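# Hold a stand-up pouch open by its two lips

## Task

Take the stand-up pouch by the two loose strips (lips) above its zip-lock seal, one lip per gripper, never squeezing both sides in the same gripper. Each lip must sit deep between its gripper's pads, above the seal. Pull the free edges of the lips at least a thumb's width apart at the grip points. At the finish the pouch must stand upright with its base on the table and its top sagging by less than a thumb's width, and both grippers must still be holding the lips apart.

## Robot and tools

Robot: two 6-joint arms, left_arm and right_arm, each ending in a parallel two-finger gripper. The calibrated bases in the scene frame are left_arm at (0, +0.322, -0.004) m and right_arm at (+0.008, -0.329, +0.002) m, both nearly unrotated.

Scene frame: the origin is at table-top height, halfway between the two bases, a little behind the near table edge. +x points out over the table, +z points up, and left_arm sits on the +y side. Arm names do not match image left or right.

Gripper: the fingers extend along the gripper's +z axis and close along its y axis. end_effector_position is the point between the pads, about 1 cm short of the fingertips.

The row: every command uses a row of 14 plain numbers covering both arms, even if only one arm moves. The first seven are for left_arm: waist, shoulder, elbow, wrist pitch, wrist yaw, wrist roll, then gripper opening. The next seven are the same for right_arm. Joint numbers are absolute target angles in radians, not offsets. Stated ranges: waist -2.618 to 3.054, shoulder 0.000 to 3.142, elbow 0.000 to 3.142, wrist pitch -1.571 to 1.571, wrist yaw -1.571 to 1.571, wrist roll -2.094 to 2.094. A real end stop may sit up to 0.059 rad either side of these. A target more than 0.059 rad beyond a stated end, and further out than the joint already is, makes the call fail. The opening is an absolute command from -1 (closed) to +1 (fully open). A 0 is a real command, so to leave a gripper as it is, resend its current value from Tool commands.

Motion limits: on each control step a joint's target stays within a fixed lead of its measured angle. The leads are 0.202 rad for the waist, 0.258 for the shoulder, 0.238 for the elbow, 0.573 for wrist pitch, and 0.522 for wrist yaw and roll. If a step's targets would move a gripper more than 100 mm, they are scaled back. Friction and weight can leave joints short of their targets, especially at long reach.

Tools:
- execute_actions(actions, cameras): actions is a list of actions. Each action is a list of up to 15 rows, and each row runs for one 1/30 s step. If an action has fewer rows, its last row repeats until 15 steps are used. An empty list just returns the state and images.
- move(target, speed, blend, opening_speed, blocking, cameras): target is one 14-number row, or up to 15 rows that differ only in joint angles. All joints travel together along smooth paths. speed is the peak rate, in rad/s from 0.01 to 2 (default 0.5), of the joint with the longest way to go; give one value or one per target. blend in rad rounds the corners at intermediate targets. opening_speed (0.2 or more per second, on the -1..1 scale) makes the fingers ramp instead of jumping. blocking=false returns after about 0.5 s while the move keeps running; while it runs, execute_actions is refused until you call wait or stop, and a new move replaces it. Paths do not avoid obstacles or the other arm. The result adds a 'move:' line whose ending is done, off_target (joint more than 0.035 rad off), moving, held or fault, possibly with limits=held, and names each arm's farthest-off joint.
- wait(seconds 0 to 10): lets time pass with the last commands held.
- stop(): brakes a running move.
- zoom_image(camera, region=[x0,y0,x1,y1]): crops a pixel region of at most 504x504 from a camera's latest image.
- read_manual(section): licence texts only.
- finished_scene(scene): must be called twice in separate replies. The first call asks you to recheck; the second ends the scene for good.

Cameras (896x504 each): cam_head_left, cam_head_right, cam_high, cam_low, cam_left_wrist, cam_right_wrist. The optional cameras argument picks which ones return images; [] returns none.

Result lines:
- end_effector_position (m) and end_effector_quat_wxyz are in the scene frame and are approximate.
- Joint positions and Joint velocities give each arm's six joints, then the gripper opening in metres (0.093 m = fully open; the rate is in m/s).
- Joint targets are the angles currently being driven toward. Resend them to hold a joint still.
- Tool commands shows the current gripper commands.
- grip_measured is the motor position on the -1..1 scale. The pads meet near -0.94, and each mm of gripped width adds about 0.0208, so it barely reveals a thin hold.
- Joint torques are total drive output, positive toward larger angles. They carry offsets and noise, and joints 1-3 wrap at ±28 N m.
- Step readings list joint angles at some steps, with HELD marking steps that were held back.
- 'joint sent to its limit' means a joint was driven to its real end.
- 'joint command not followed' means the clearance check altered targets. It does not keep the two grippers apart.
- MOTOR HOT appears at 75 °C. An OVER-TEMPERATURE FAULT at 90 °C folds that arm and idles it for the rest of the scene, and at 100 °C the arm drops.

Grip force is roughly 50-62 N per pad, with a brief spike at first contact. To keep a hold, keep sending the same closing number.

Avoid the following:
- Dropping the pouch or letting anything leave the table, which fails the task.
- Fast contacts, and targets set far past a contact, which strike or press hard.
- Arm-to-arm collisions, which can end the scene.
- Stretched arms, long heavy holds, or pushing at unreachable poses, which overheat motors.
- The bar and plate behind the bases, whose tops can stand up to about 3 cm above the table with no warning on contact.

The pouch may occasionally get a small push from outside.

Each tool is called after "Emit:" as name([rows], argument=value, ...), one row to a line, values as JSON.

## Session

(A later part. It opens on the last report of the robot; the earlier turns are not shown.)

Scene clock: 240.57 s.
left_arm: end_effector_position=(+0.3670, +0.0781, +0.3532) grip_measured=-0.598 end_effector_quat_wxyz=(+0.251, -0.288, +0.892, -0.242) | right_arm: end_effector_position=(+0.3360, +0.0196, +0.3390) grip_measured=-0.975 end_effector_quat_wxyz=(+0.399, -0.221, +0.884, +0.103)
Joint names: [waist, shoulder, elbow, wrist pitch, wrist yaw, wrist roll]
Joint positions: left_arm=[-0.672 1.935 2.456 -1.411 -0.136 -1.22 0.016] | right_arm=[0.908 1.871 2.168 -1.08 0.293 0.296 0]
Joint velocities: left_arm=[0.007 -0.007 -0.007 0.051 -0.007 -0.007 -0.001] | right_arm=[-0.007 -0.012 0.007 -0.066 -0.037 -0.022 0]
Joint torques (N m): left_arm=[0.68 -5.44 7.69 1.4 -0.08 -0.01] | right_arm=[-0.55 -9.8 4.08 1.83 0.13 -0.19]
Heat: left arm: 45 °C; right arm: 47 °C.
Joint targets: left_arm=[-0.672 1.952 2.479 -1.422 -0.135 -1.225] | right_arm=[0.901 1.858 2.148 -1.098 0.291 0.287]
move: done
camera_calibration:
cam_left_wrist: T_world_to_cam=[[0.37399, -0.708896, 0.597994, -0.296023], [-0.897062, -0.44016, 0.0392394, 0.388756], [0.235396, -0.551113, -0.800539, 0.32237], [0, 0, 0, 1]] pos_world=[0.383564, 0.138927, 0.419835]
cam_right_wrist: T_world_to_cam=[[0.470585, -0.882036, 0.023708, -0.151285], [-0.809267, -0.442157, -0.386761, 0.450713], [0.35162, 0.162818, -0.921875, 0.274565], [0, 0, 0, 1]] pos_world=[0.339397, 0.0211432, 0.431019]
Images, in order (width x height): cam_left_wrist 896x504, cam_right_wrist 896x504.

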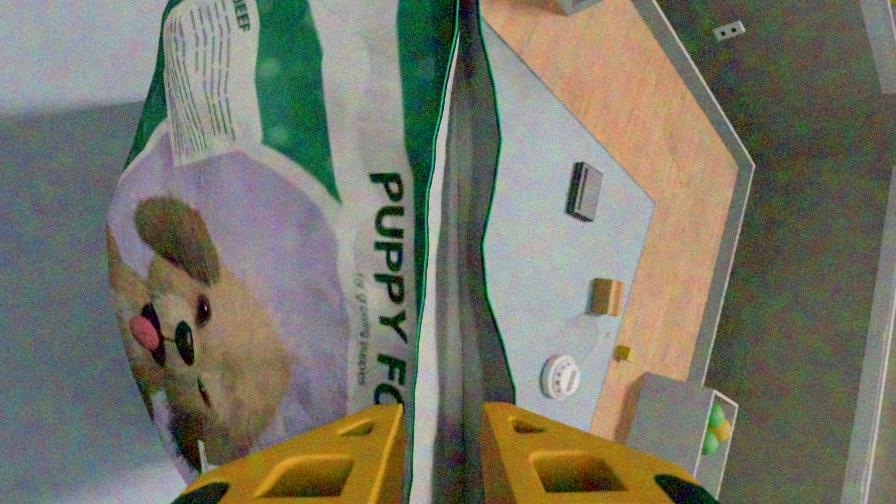

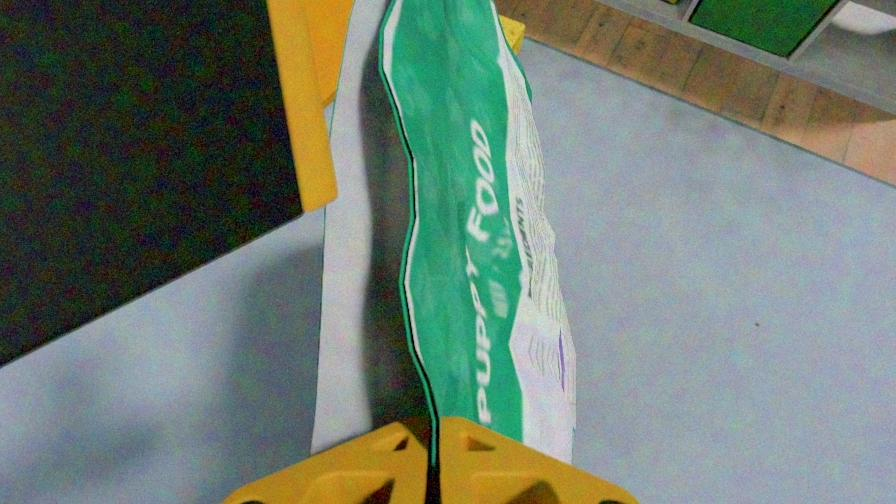

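Emit:
move(target=[-0.6686, 1.922, 2.354, -1.328, -0.133, -1.225, -0.6, 0.901, 1.858, 2.148, -1.098, 0.291, 0.287, -1], speed=0.2, cameras=["cam_left_wrist","cam_right_wrist"])

Emit:
zoom_image(camera="cam_left_wrist", region=[300, 200, 660, 504])

Scene clock: 249.03 s.
left_arm: end_effector_position=(+0.3754, +0.0713, +0.3321) grip_measured=-0.598 end_effector_quat_wxyz=(+0.244, -0.289, +0.896, -0.232) | right_arm: end_effector_position=(+0.3360, +0.0194, +0.3392) grip_measured=-0.975 end_effector_quat_wxyz=(+0.399, -0.221, +0.884, +0.103)
Joint names: [waist, shoulder, elbow, wrist pitch, wrist yaw, wrist roll]
Joint positions: left_arm=[-0.672 1.935 2.364 -1.345 -0.136 -1.22 0.016] | right_arm=[0.908 1.871 2.168 -1.08 0.293 0.296 0]
Joint velocities: left_arm=[-0.002 0.002 0.002 -0.037 0.007 0.022 -0.001] | right_arm=[-0.002 -0.002 0.007 -0.037 -0.007 0.007 0]
Joint torques (N m): left_arm=[1.05 -7.86 5.03 1.68 -0.03 0.01] | right_arm=[-0.44 -9.76 4.05 1.86 0.15 -0.18]
Heat: left arm: 44 °C; right arm: 47 °C.
Joint targets: left_arm=[-0.668 1.922 2.354 -1.328 -0.133 -1.225] | right_arm=[0.901 1.858 2.148 -1.098 0.291 0.287]
move: done
camera_calibration:
cam_left_wrist: T_world_to_cam=[[0.385724, -0.718126, 0.579234, -0.288928], [-0.896299, -0.440545, 0.0506837, 0.390135], [0.218781, -0.538716, -0.813584, 0.309453], [0, 0, 0, 1]] pos_world=[0.393422, 0.131092, 0.39935]
cam_right_wrist: T_world_to_cam=[[0.470337, -0.882166, 0.0237941, -0.151326], [-0.809214, -0.441884, -0.387184, 0.450844], [0.352075, 0.162852, -0.921695, 0.274547], [0, 0, 0, 1]] pos_world=[0.339342, 0.0210157, 0.431209]
Images, in order (width x height): cam_left_wrist 896x504, cam_right_wrist 896x504.

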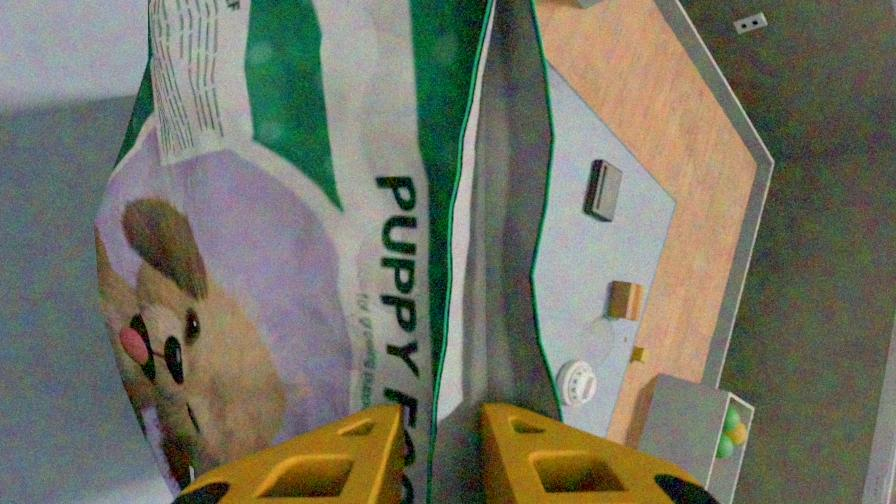

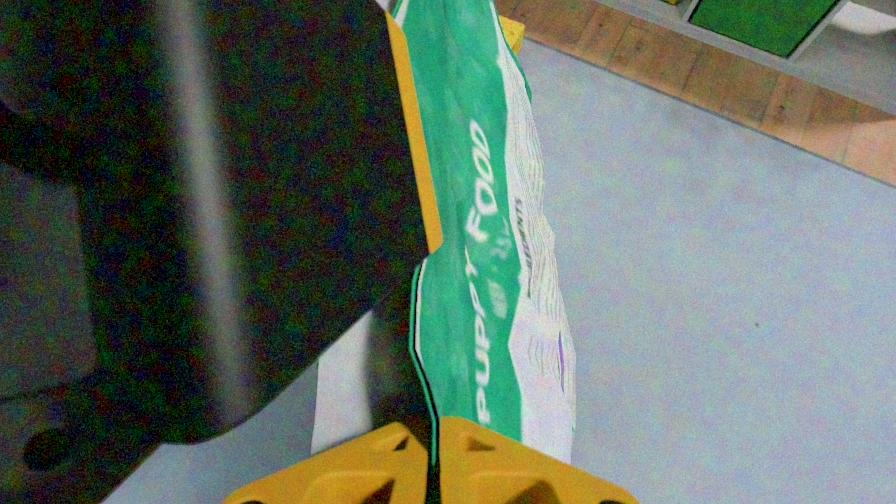

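Scaled by 1.400 from the camera's 896x504 image, which has a finer 1280x720 frame.

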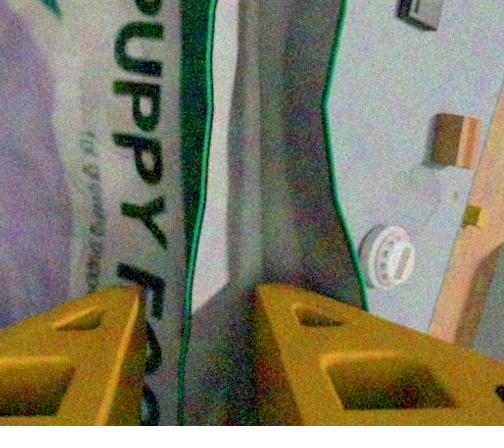

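Emit:
move(target=[-0.664, 1.9265, 2.309, -1.278, -0.131, -1.225, -0.6, 0.901, 1.858, 2.148, -1.098, 0.291, 0.287, -1], speed=0.15, cameras=["cam_left_wrist","cam_right_wrist"])

Emit:
zoom_image(camera="cam_left_wrist", region=[300, 200, 660, 504])

Scene clock: 254.73 s.
left_arm: end_effector_position=(+0.3824, +0.0674, +0.3249) grip_measured=-0.598 end_effector_quat_wxyz=(+0.246, -0.290, +0.895, -0.235) | right_arm: end_effector_position=(+0.3360, +0.0194, +0.3392) grip_measured=-0.975 end_effector_quat_wxyz=(+0.399, -0.221, +0.884, +0.103)
Joint names: [waist, shoulder, elbow, wrist pitch, wrist yaw, wrist roll]
Joint positions: left_arm=[-0.67 1.935 2.322 -1.296 -0.136 -1.22 0.016] | right_arm=[0.908 1.871 2.168 -1.08 0.293 0.296 0]
Joint velocities: left_arm=[-0.002 -0.017 -0.012 0.007 0.007 -0.022 0] | right_arm=[-0.007 -0.002 -0.017 0.007 0.007 0.007 0]
Joint torques (N m): left_arm=[1.2 -7.75 4.86 1.71 -0.01 -0.01] | right_arm=[-0.69 -9.69 4.11 1.82 0.14 -0.21]
Heat: left arm: 44 °C; right arm: 47 °C.
Joint targets: left_arm=[-0.664 1.926 2.309 -1.278 -0.131 -1.225] | right_arm=[0.901 1.858 2.148 -1.098 0.291 0.287]
move: done
camera_calibration:
cam_left_wrist: T_world_to_cam=[[0.384654, -0.714258, 0.584703, -0.291835], [-0.895222, -0.44306, 0.0477032, 0.395775], [0.224986, -0.541788, -0.809844, 0.296613], [0, 0, 0, 1]] pos_world=[0.399828, 0.127608, 0.391967]
cam_right_wrist: T_world_to_cam=[[0.470337, -0.882166, 0.0237941, -0.151326], [-0.809214, -0.441884, -0.387184, 0.450844], [0.352075, 0.162852, -0.921695, 0.274547], [0, 0, 0, 1]] pos_world=[0.339342, 0.0210157, 0.431209]
Images, in order (width x height): cam_left_wrist 896x504, cam_right_wrist 896x504.

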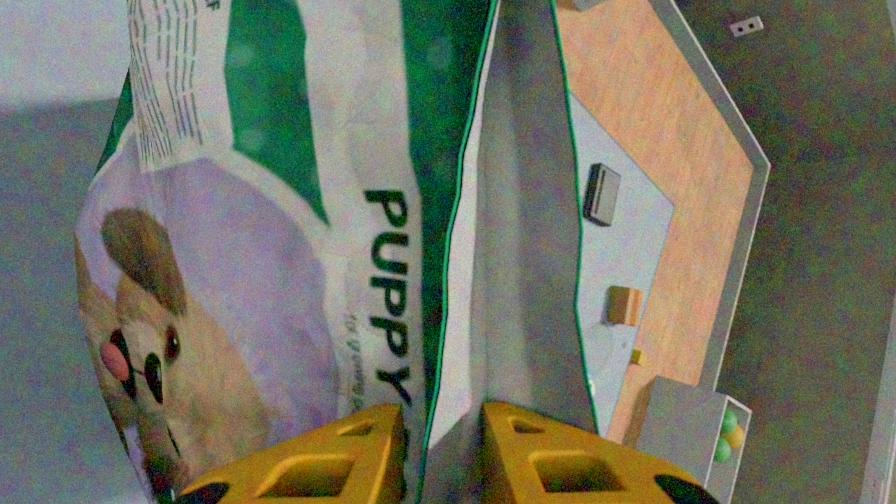

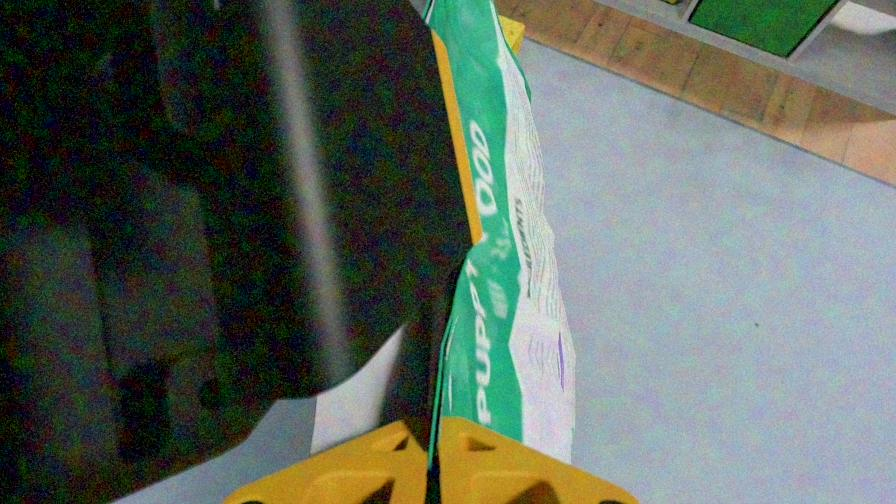

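Scaled by 1.400 from the camera's 896x504 image, which has a finer 1280x720 frame.

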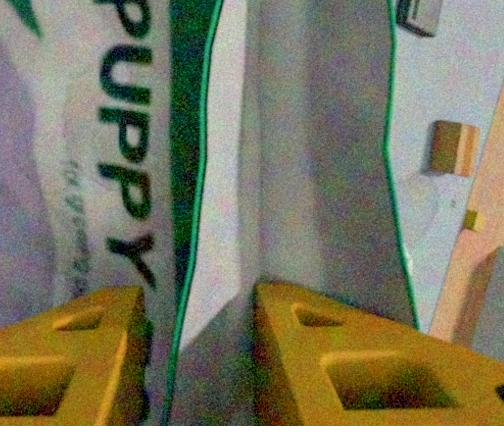

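Emit:
move(target=[-0.664, 1.9265, 2.309, -1.278, -0.131, -1.225, -1, 0.901, 1.858, 2.148, -1.098, 0.291, 0.287, -1], opening_speed=0.5)

Emit:
zoom_image(camera="cam_left_wrist", region=[300, 200, 660, 504])

Emit:
zoom_image(camera="cam_right_wrist", region=[250, 200, 610, 504])

Emit:
zoom_image(camera="cam_high", region=[370, 100, 590, 260])

Scene clock: 260.47 s.
left_arm: end_effector_position=(+0.3851, +0.0647, +0.3279) grip_measured=-0.980 end_effector_quat_wxyz=(+0.250, -0.289, +0.891, -0.244) | right_arm: end_effector_position=(+0.3359, +0.0194, +0.3384) grip_measured=-0.975 end_effector_quat_wxyz=(+0.398, -0.221, +0.884, +0.103)
Joint names: [waist, shoulder, elbow, wrist pitch, wrist yaw, wrist roll]
Joint positions: left_arm=[-0.67 1.935 2.322 -1.275 -0.133 -1.22 0] | right_arm=[0.908 1.871 2.166 -1.08 0.293 0.296 0]
Joint velocities: left_arm=[0.007 0.002 -0.007 -0.037 0.037 -0.037 0] | right_arm=[0.002 -0.007 -0.012 -0.037 -0.051 0.007 0]
Joint torques (N m): left_arm=[1.29 -7.65 5.05 1.56 -0.09 0] | right_arm=[-0.59 -9.73 4.38 1.8 0.1 -0.19]
Heat: left arm: 44 °C; right arm: 47 °C.
Joint targets: left_arm=[-0.664 1.926 2.309 -1.278 -0.131 -1.225] | right_arm=[0.901 1.858 2.148 -1.098 0.291 0.287]
move: done
camera_calibration:
cam_left_wrist: T_world_to_cam=[[0.374762, -0.706604, 0.60022, -0.298311], [-0.89681, -0.440474, 0.0414011, 0.399305], [0.235127, -0.553799, -0.798763, 0.29013], [0, 0, 0, 1]] pos_world=[0.401679, 0.12577, 0.394266]
cam_right_wrist: T_world_to_cam=[[0.470342, -0.882142, 0.0245662, -0.151605], [-0.809679, -0.442444, -0.385568, 0.450134], [0.350995, 0.161458, -0.922352, 0.274503], [0, 0, 0, 1]] pos_world=[0.339422, 0.021101, 0.43047]

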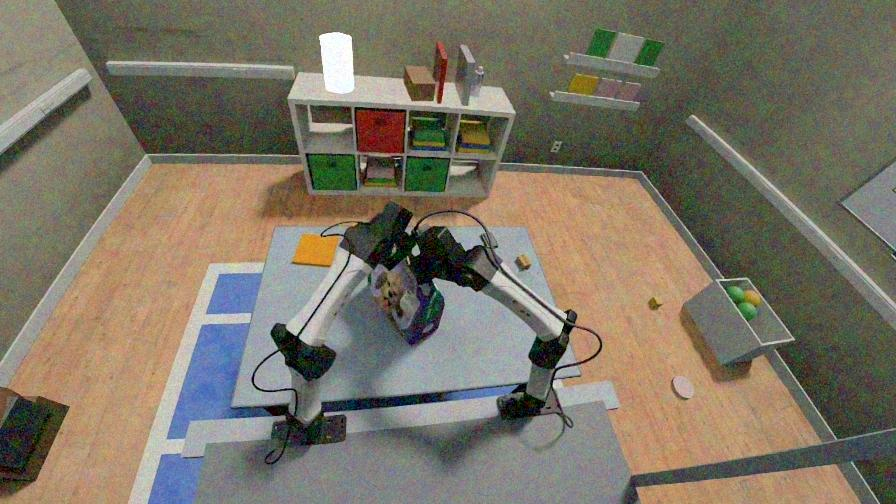

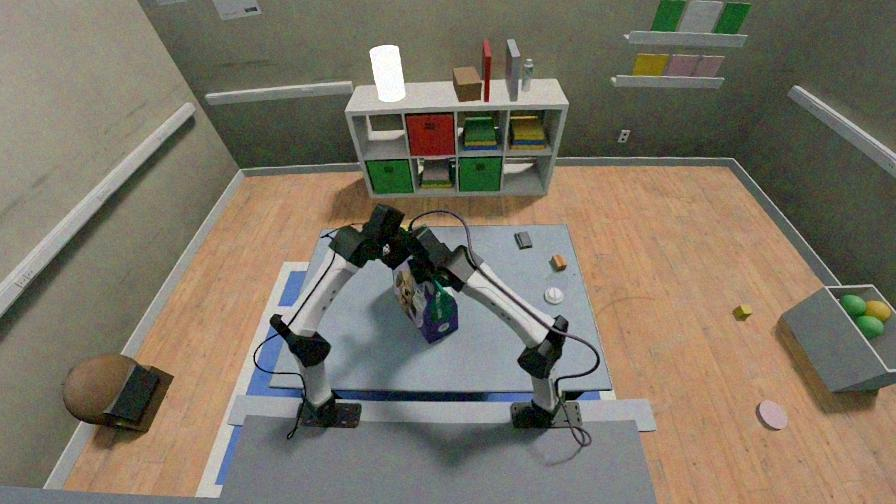

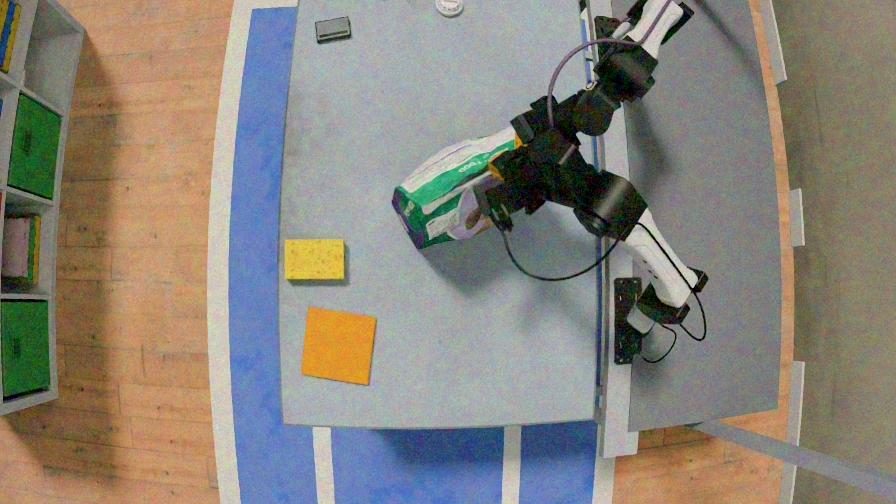

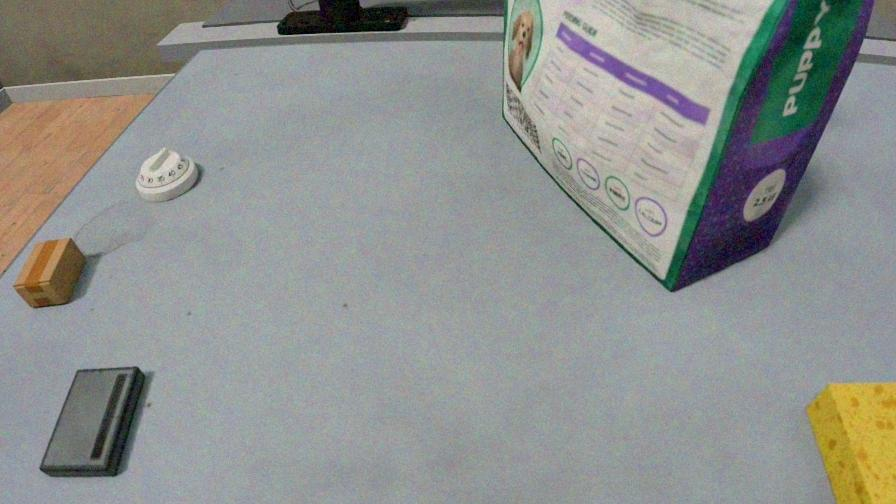

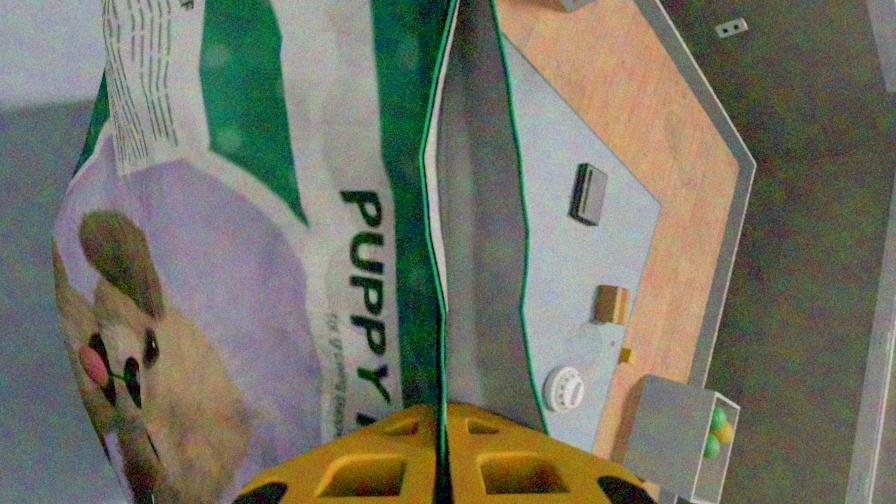

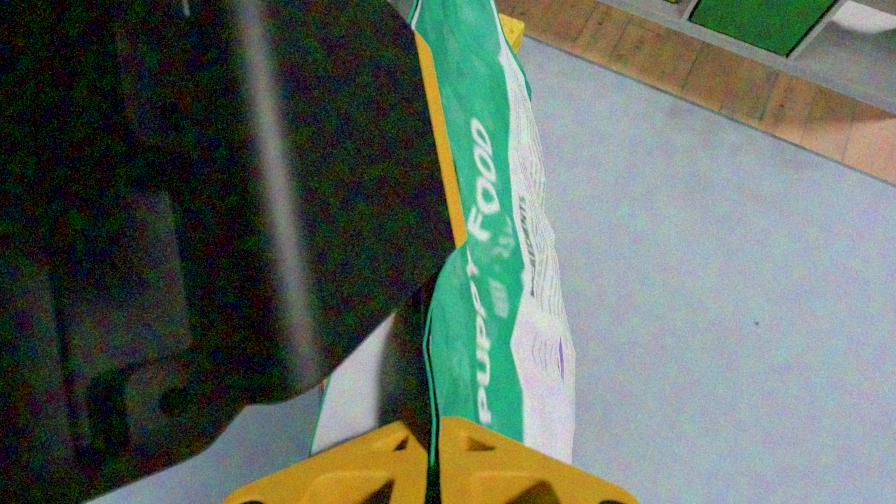

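Scaled by 1.400 from the camera's 896x504 image, which has a finer 1280x720 frame.

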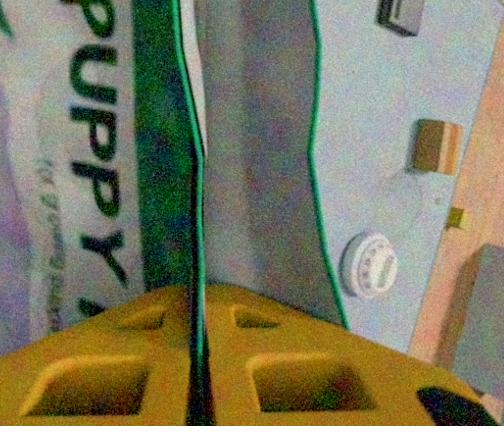

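Scaled by 1.400 from the camera's 896x504 image, which has a finer 1280x720 frame.

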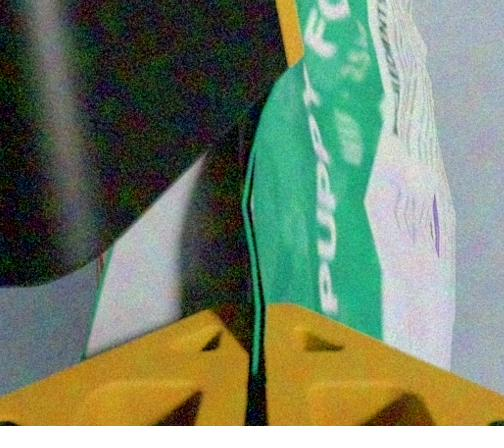

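Scaled by 2.291 from the camera's 896x504 image, which has a finer 1280x720 frame.

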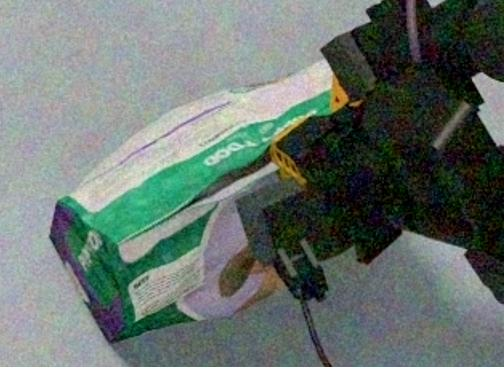

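Emit:
move(target=[-0.650, 1.869, 2.229, -1.254, -0.121, -1.225, -1, 0.885, 1.846, 2.132, -1.094, 0.291, 0.287, -1], speed=0.06)

Emit:
zoom_image(camera="cam_left_wrist", region=[300, 200, 660, 504])

Emit:
zoom_image(camera="cam_right_wrist", region=[250, 200, 610, 504])

Scene clock: 270.63 s.
left_arm: end_effector_position=(+0.3828, +0.0677, +0.3234) grip_measured=-0.980 end_effector_quat_wxyz=(+0.245, -0.291, +0.891, -0.248) | right_arm: end_effector_position=(+0.3364, +0.0189, +0.3354) grip_measured=-0.975 end_effector_quat_wxyz=(+0.393, -0.222, +0.886, +0.108)
Joint names: [waist, shoulder, elbow, wrist pitch, wrist yaw, wrist roll]
Joint positions: left_arm=[-0.662 1.896 2.245 -1.235 -0.117 -1.222 0] | right_arm=[0.901 1.866 2.151 -1.072 0.275 0.296 0]
Joint velocities: left_arm=[-0.007 -0.017 -0.002 -0.037 0.051 0.022 0] | right_arm=[0.017 -0.007 0.002 -0.081 0.022 -0.022 0]
Joint torques (N m): left_arm=[1.62 -9.05 4.93 1.36 -0.11 -0.01] | right_arm=[-1.13 -10.3 4.25 1.77 0.39 -0.21]
Heat: left arm: 44 °C; right arm: 48 °C.
Joint targets: left_arm=[-0.650 1.869 2.229 -1.254 -0.121 -1.225] | right_arm=[0.885 1.846 2.132 -1.094 0.291 0.287]
move: done
camera_calibration:
cam_left_wrist: T_world_to_cam=[[0.377882, -0.699511, 0.606539, -0.296395], [-0.896826, -0.439306, 0.0520905, 0.395283], [0.230019, -0.563644, -0.793345, 0.289663], [0, 0, 0, 1]] pos_world=[0.399874, 0.129585, 0.388988]
cam_right_wrist: T_world_to_cam=[[0.475488, -0.879606, 0.0142671, -0.150473], [-0.81172, -0.444928, -0.37835, 0.447424], [0.339147, 0.16832, -0.925552, 0.276547], [0, 0, 0, 1]] pos_world=[0.340941, 0.0201659, 0.427389]

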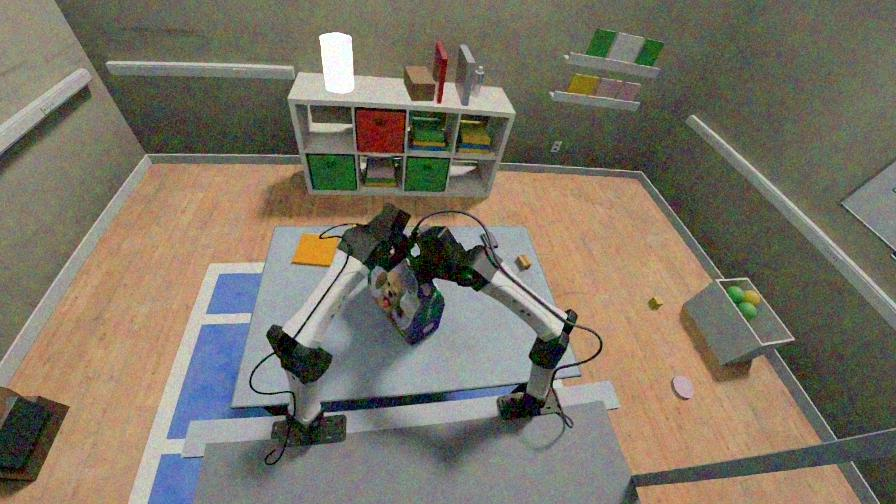

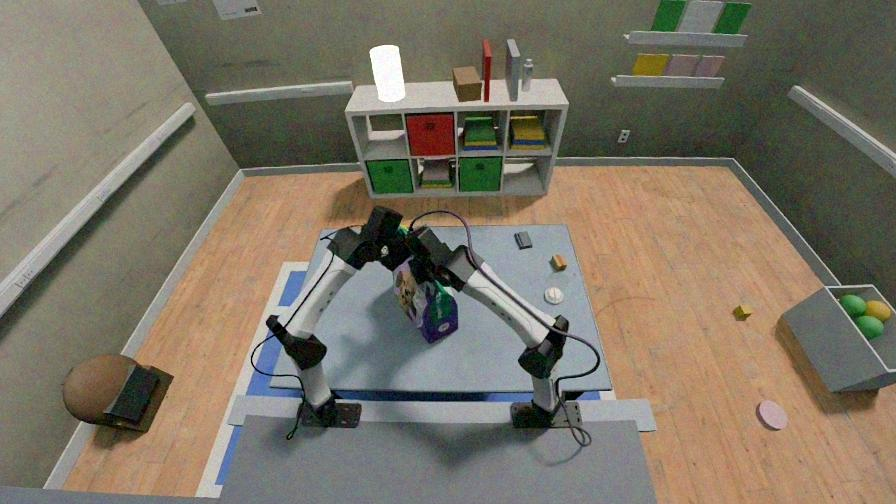

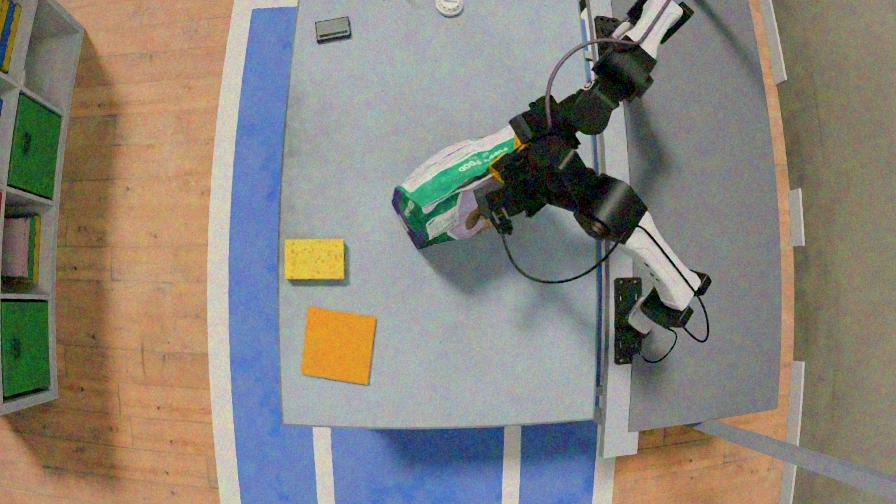

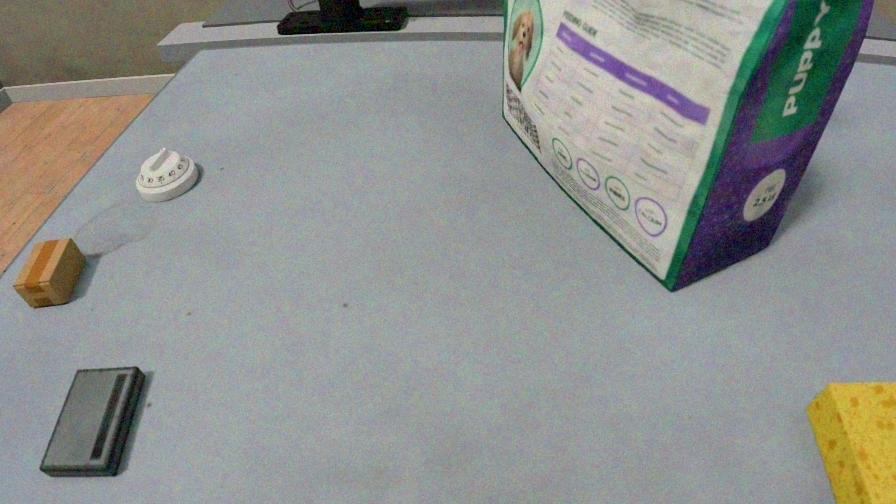

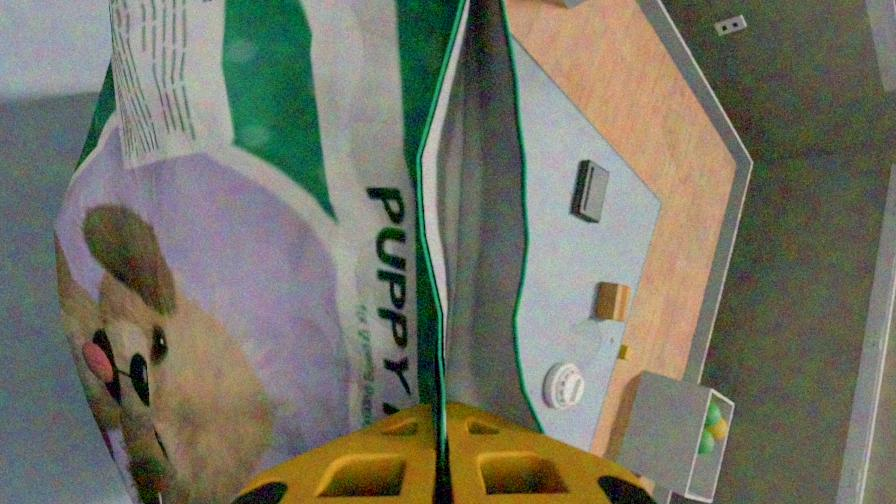

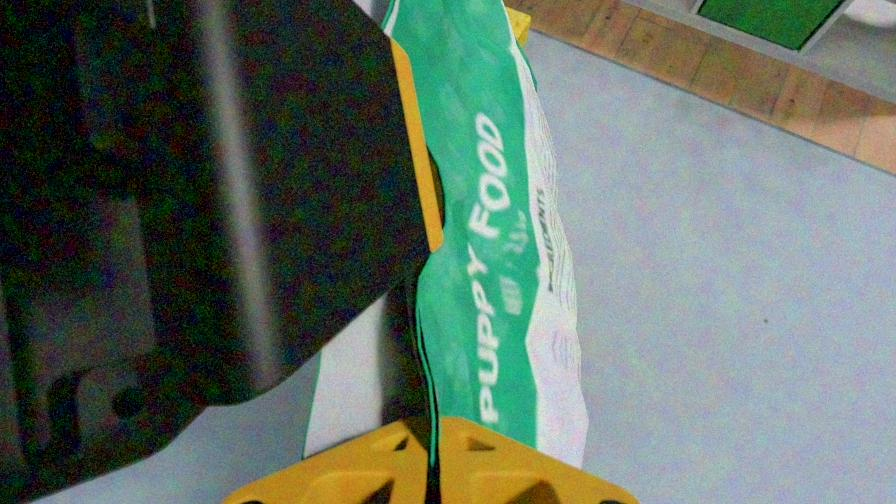

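Scaled by 1.400 from the camera's 896x504 image, which has a finer 1280x720 frame.

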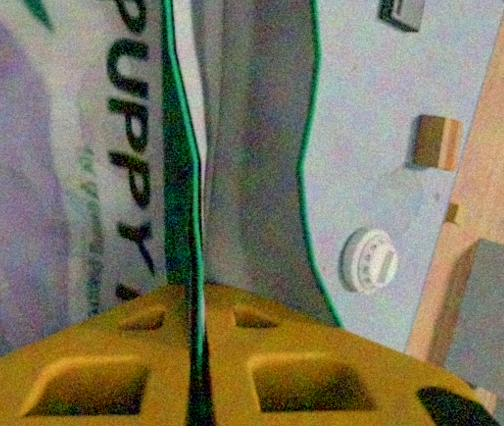

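Scaled by 1.400 from the camera's 896x504 image, which has a finer 1280x720 frame.

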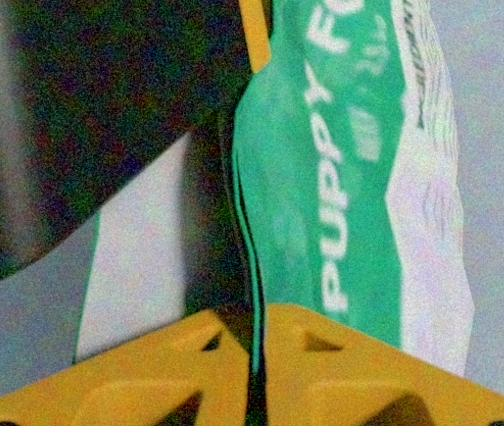

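Emit:
move(target=[-0.630, 1.83, 2.19, -1.255, -0.111, -1.225, -1, 0.862, 1.848, 2.15, -1.107, 0.291, 0.287, -1], speed=0.06)

Scene clock: 282.57 s.
left_arm: end_effector_position=(+0.3807, +0.0722, +0.3228) grip_measured=-0.980 end_effector_quat_wxyz=(+0.239, -0.294, +0.890, -0.255) | right_arm: end_effector_position=(+0.3375, +0.0190, +0.3351) grip_measured=-0.975 end_effector_quat_wxyz=(+0.388, -0.223, +0.886, +0.118)
Joint names: [waist, shoulder, elbow, wrist pitch, wrist yaw, wrist roll]
Joint positions: left_arm=[-0.648 1.868 2.203 -1.217 -0.095 -1.224 0] | right_arm=[0.889 1.866 2.151 -1.069 0.246 0.296 0]
Joint velocities: left_arm=[0.002 0.002 0.002 0.022 -0.081 0.022 0] | right_arm=[0.002 0.002 -0.002 -0.037 -0.051 -0.066 0]
Joint torques (N m): left_arm=[2.17 -9.72 5.31 1.2 -0.3 0.03] | right_arm=[-2.11 -10.18 5.75 1.64 0.61 -0.25]
Heat: left arm: 43 °C; right arm: 49 °C.
Joint targets: left_arm=[-0.630 1.830 2.190 -1.255 -0.111 -1.225] | right_arm=[0.862 1.848 2.150 -1.107 0.291 0.287]
move: off_target (left_arm, right_arm); left_arm: the shoulder is farthest, 0.038 rad from its target; right_arm: the wrist yaw is farthest, 0.045 rad from its target
camera_calibration:
cam_left_wrist: T_world_to_cam=[[0.382941, -0.688952, 0.615387, -0.297586], [-0.896265, -0.43845, 0.0668612, 0.39039], [0.223752, -0.577154, -0.785384, 0.292989], [0, 0, 0, 1]] pos_world=[0.398294, 0.135243, 0.387137]
cam_right_wrist: T_world_to_cam=[[0.48395, -0.875074, -0.00615567, -0.147066], [-0.812883, -0.446928, -0.373464, 0.447081], [0.324058, 0.185742, -0.927624, 0.281355], [0, 0, 0, 1]] pos_world=[0.343422, 0.0188599, 0.427056]

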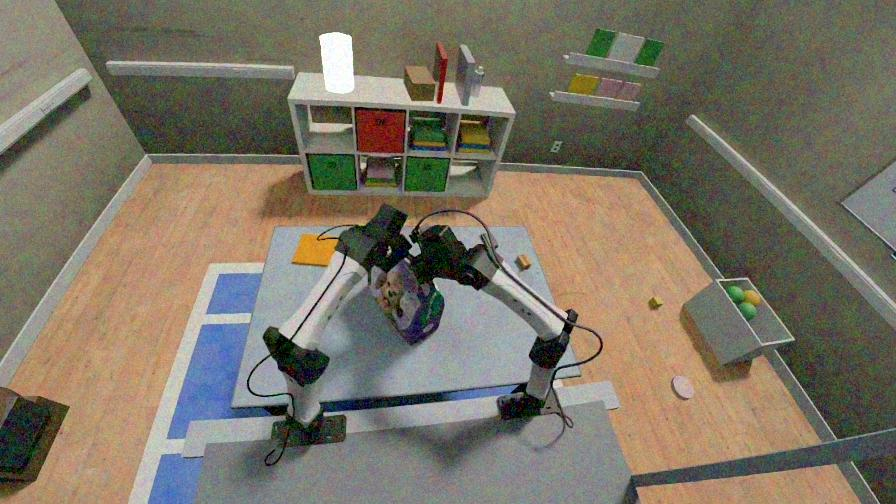

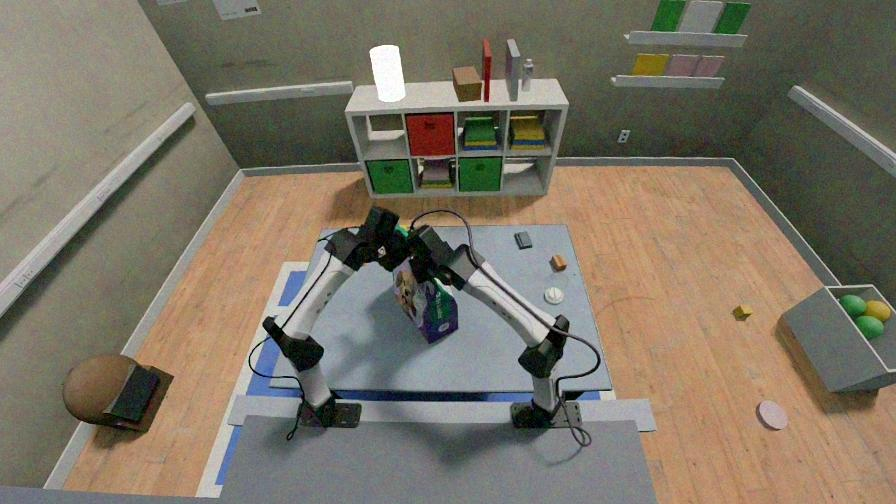

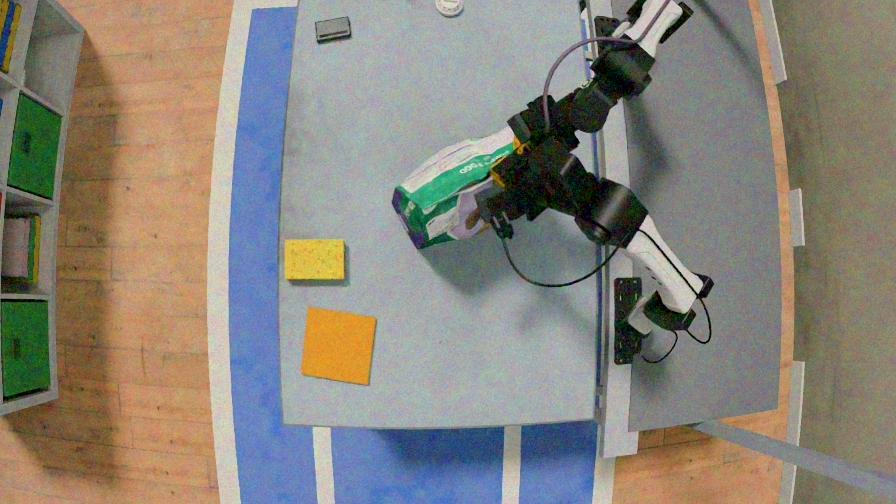

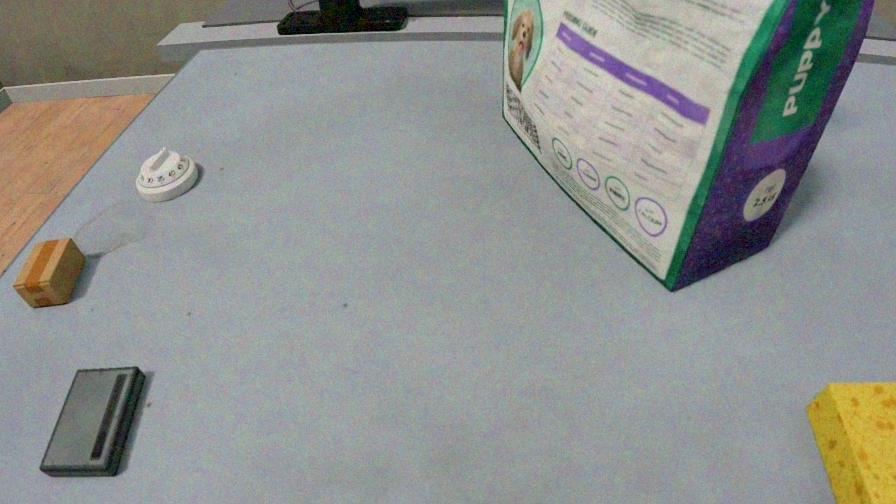

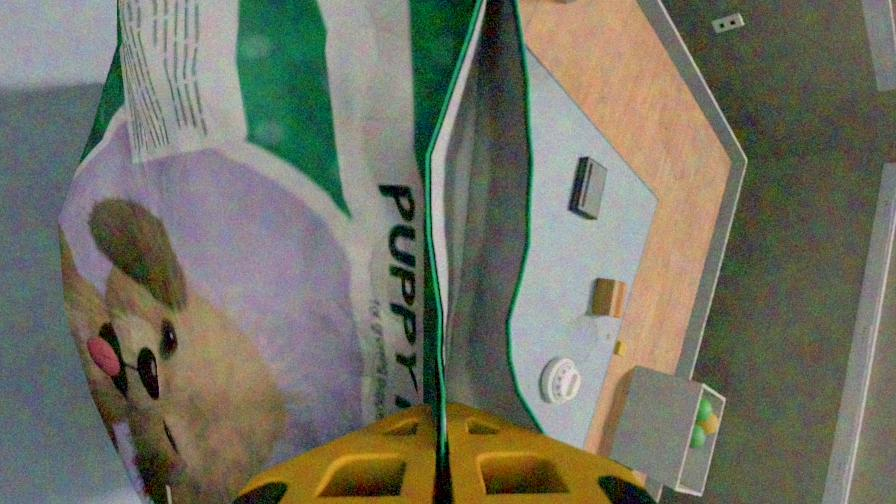

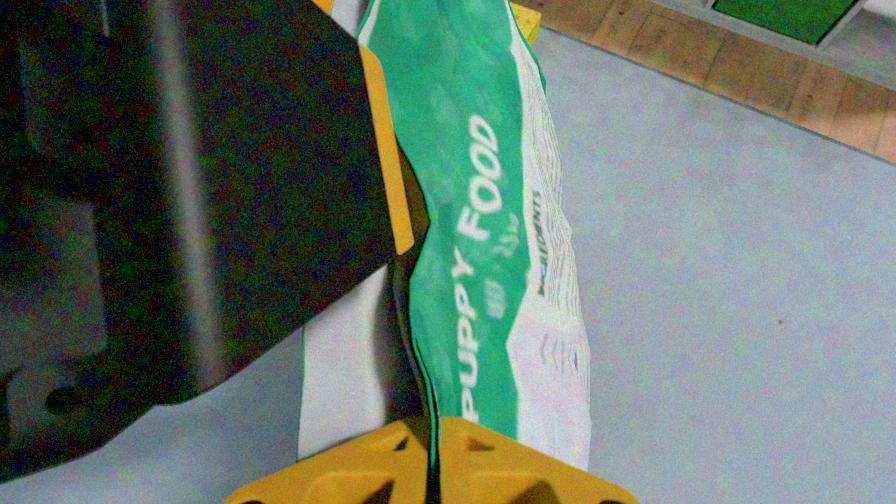

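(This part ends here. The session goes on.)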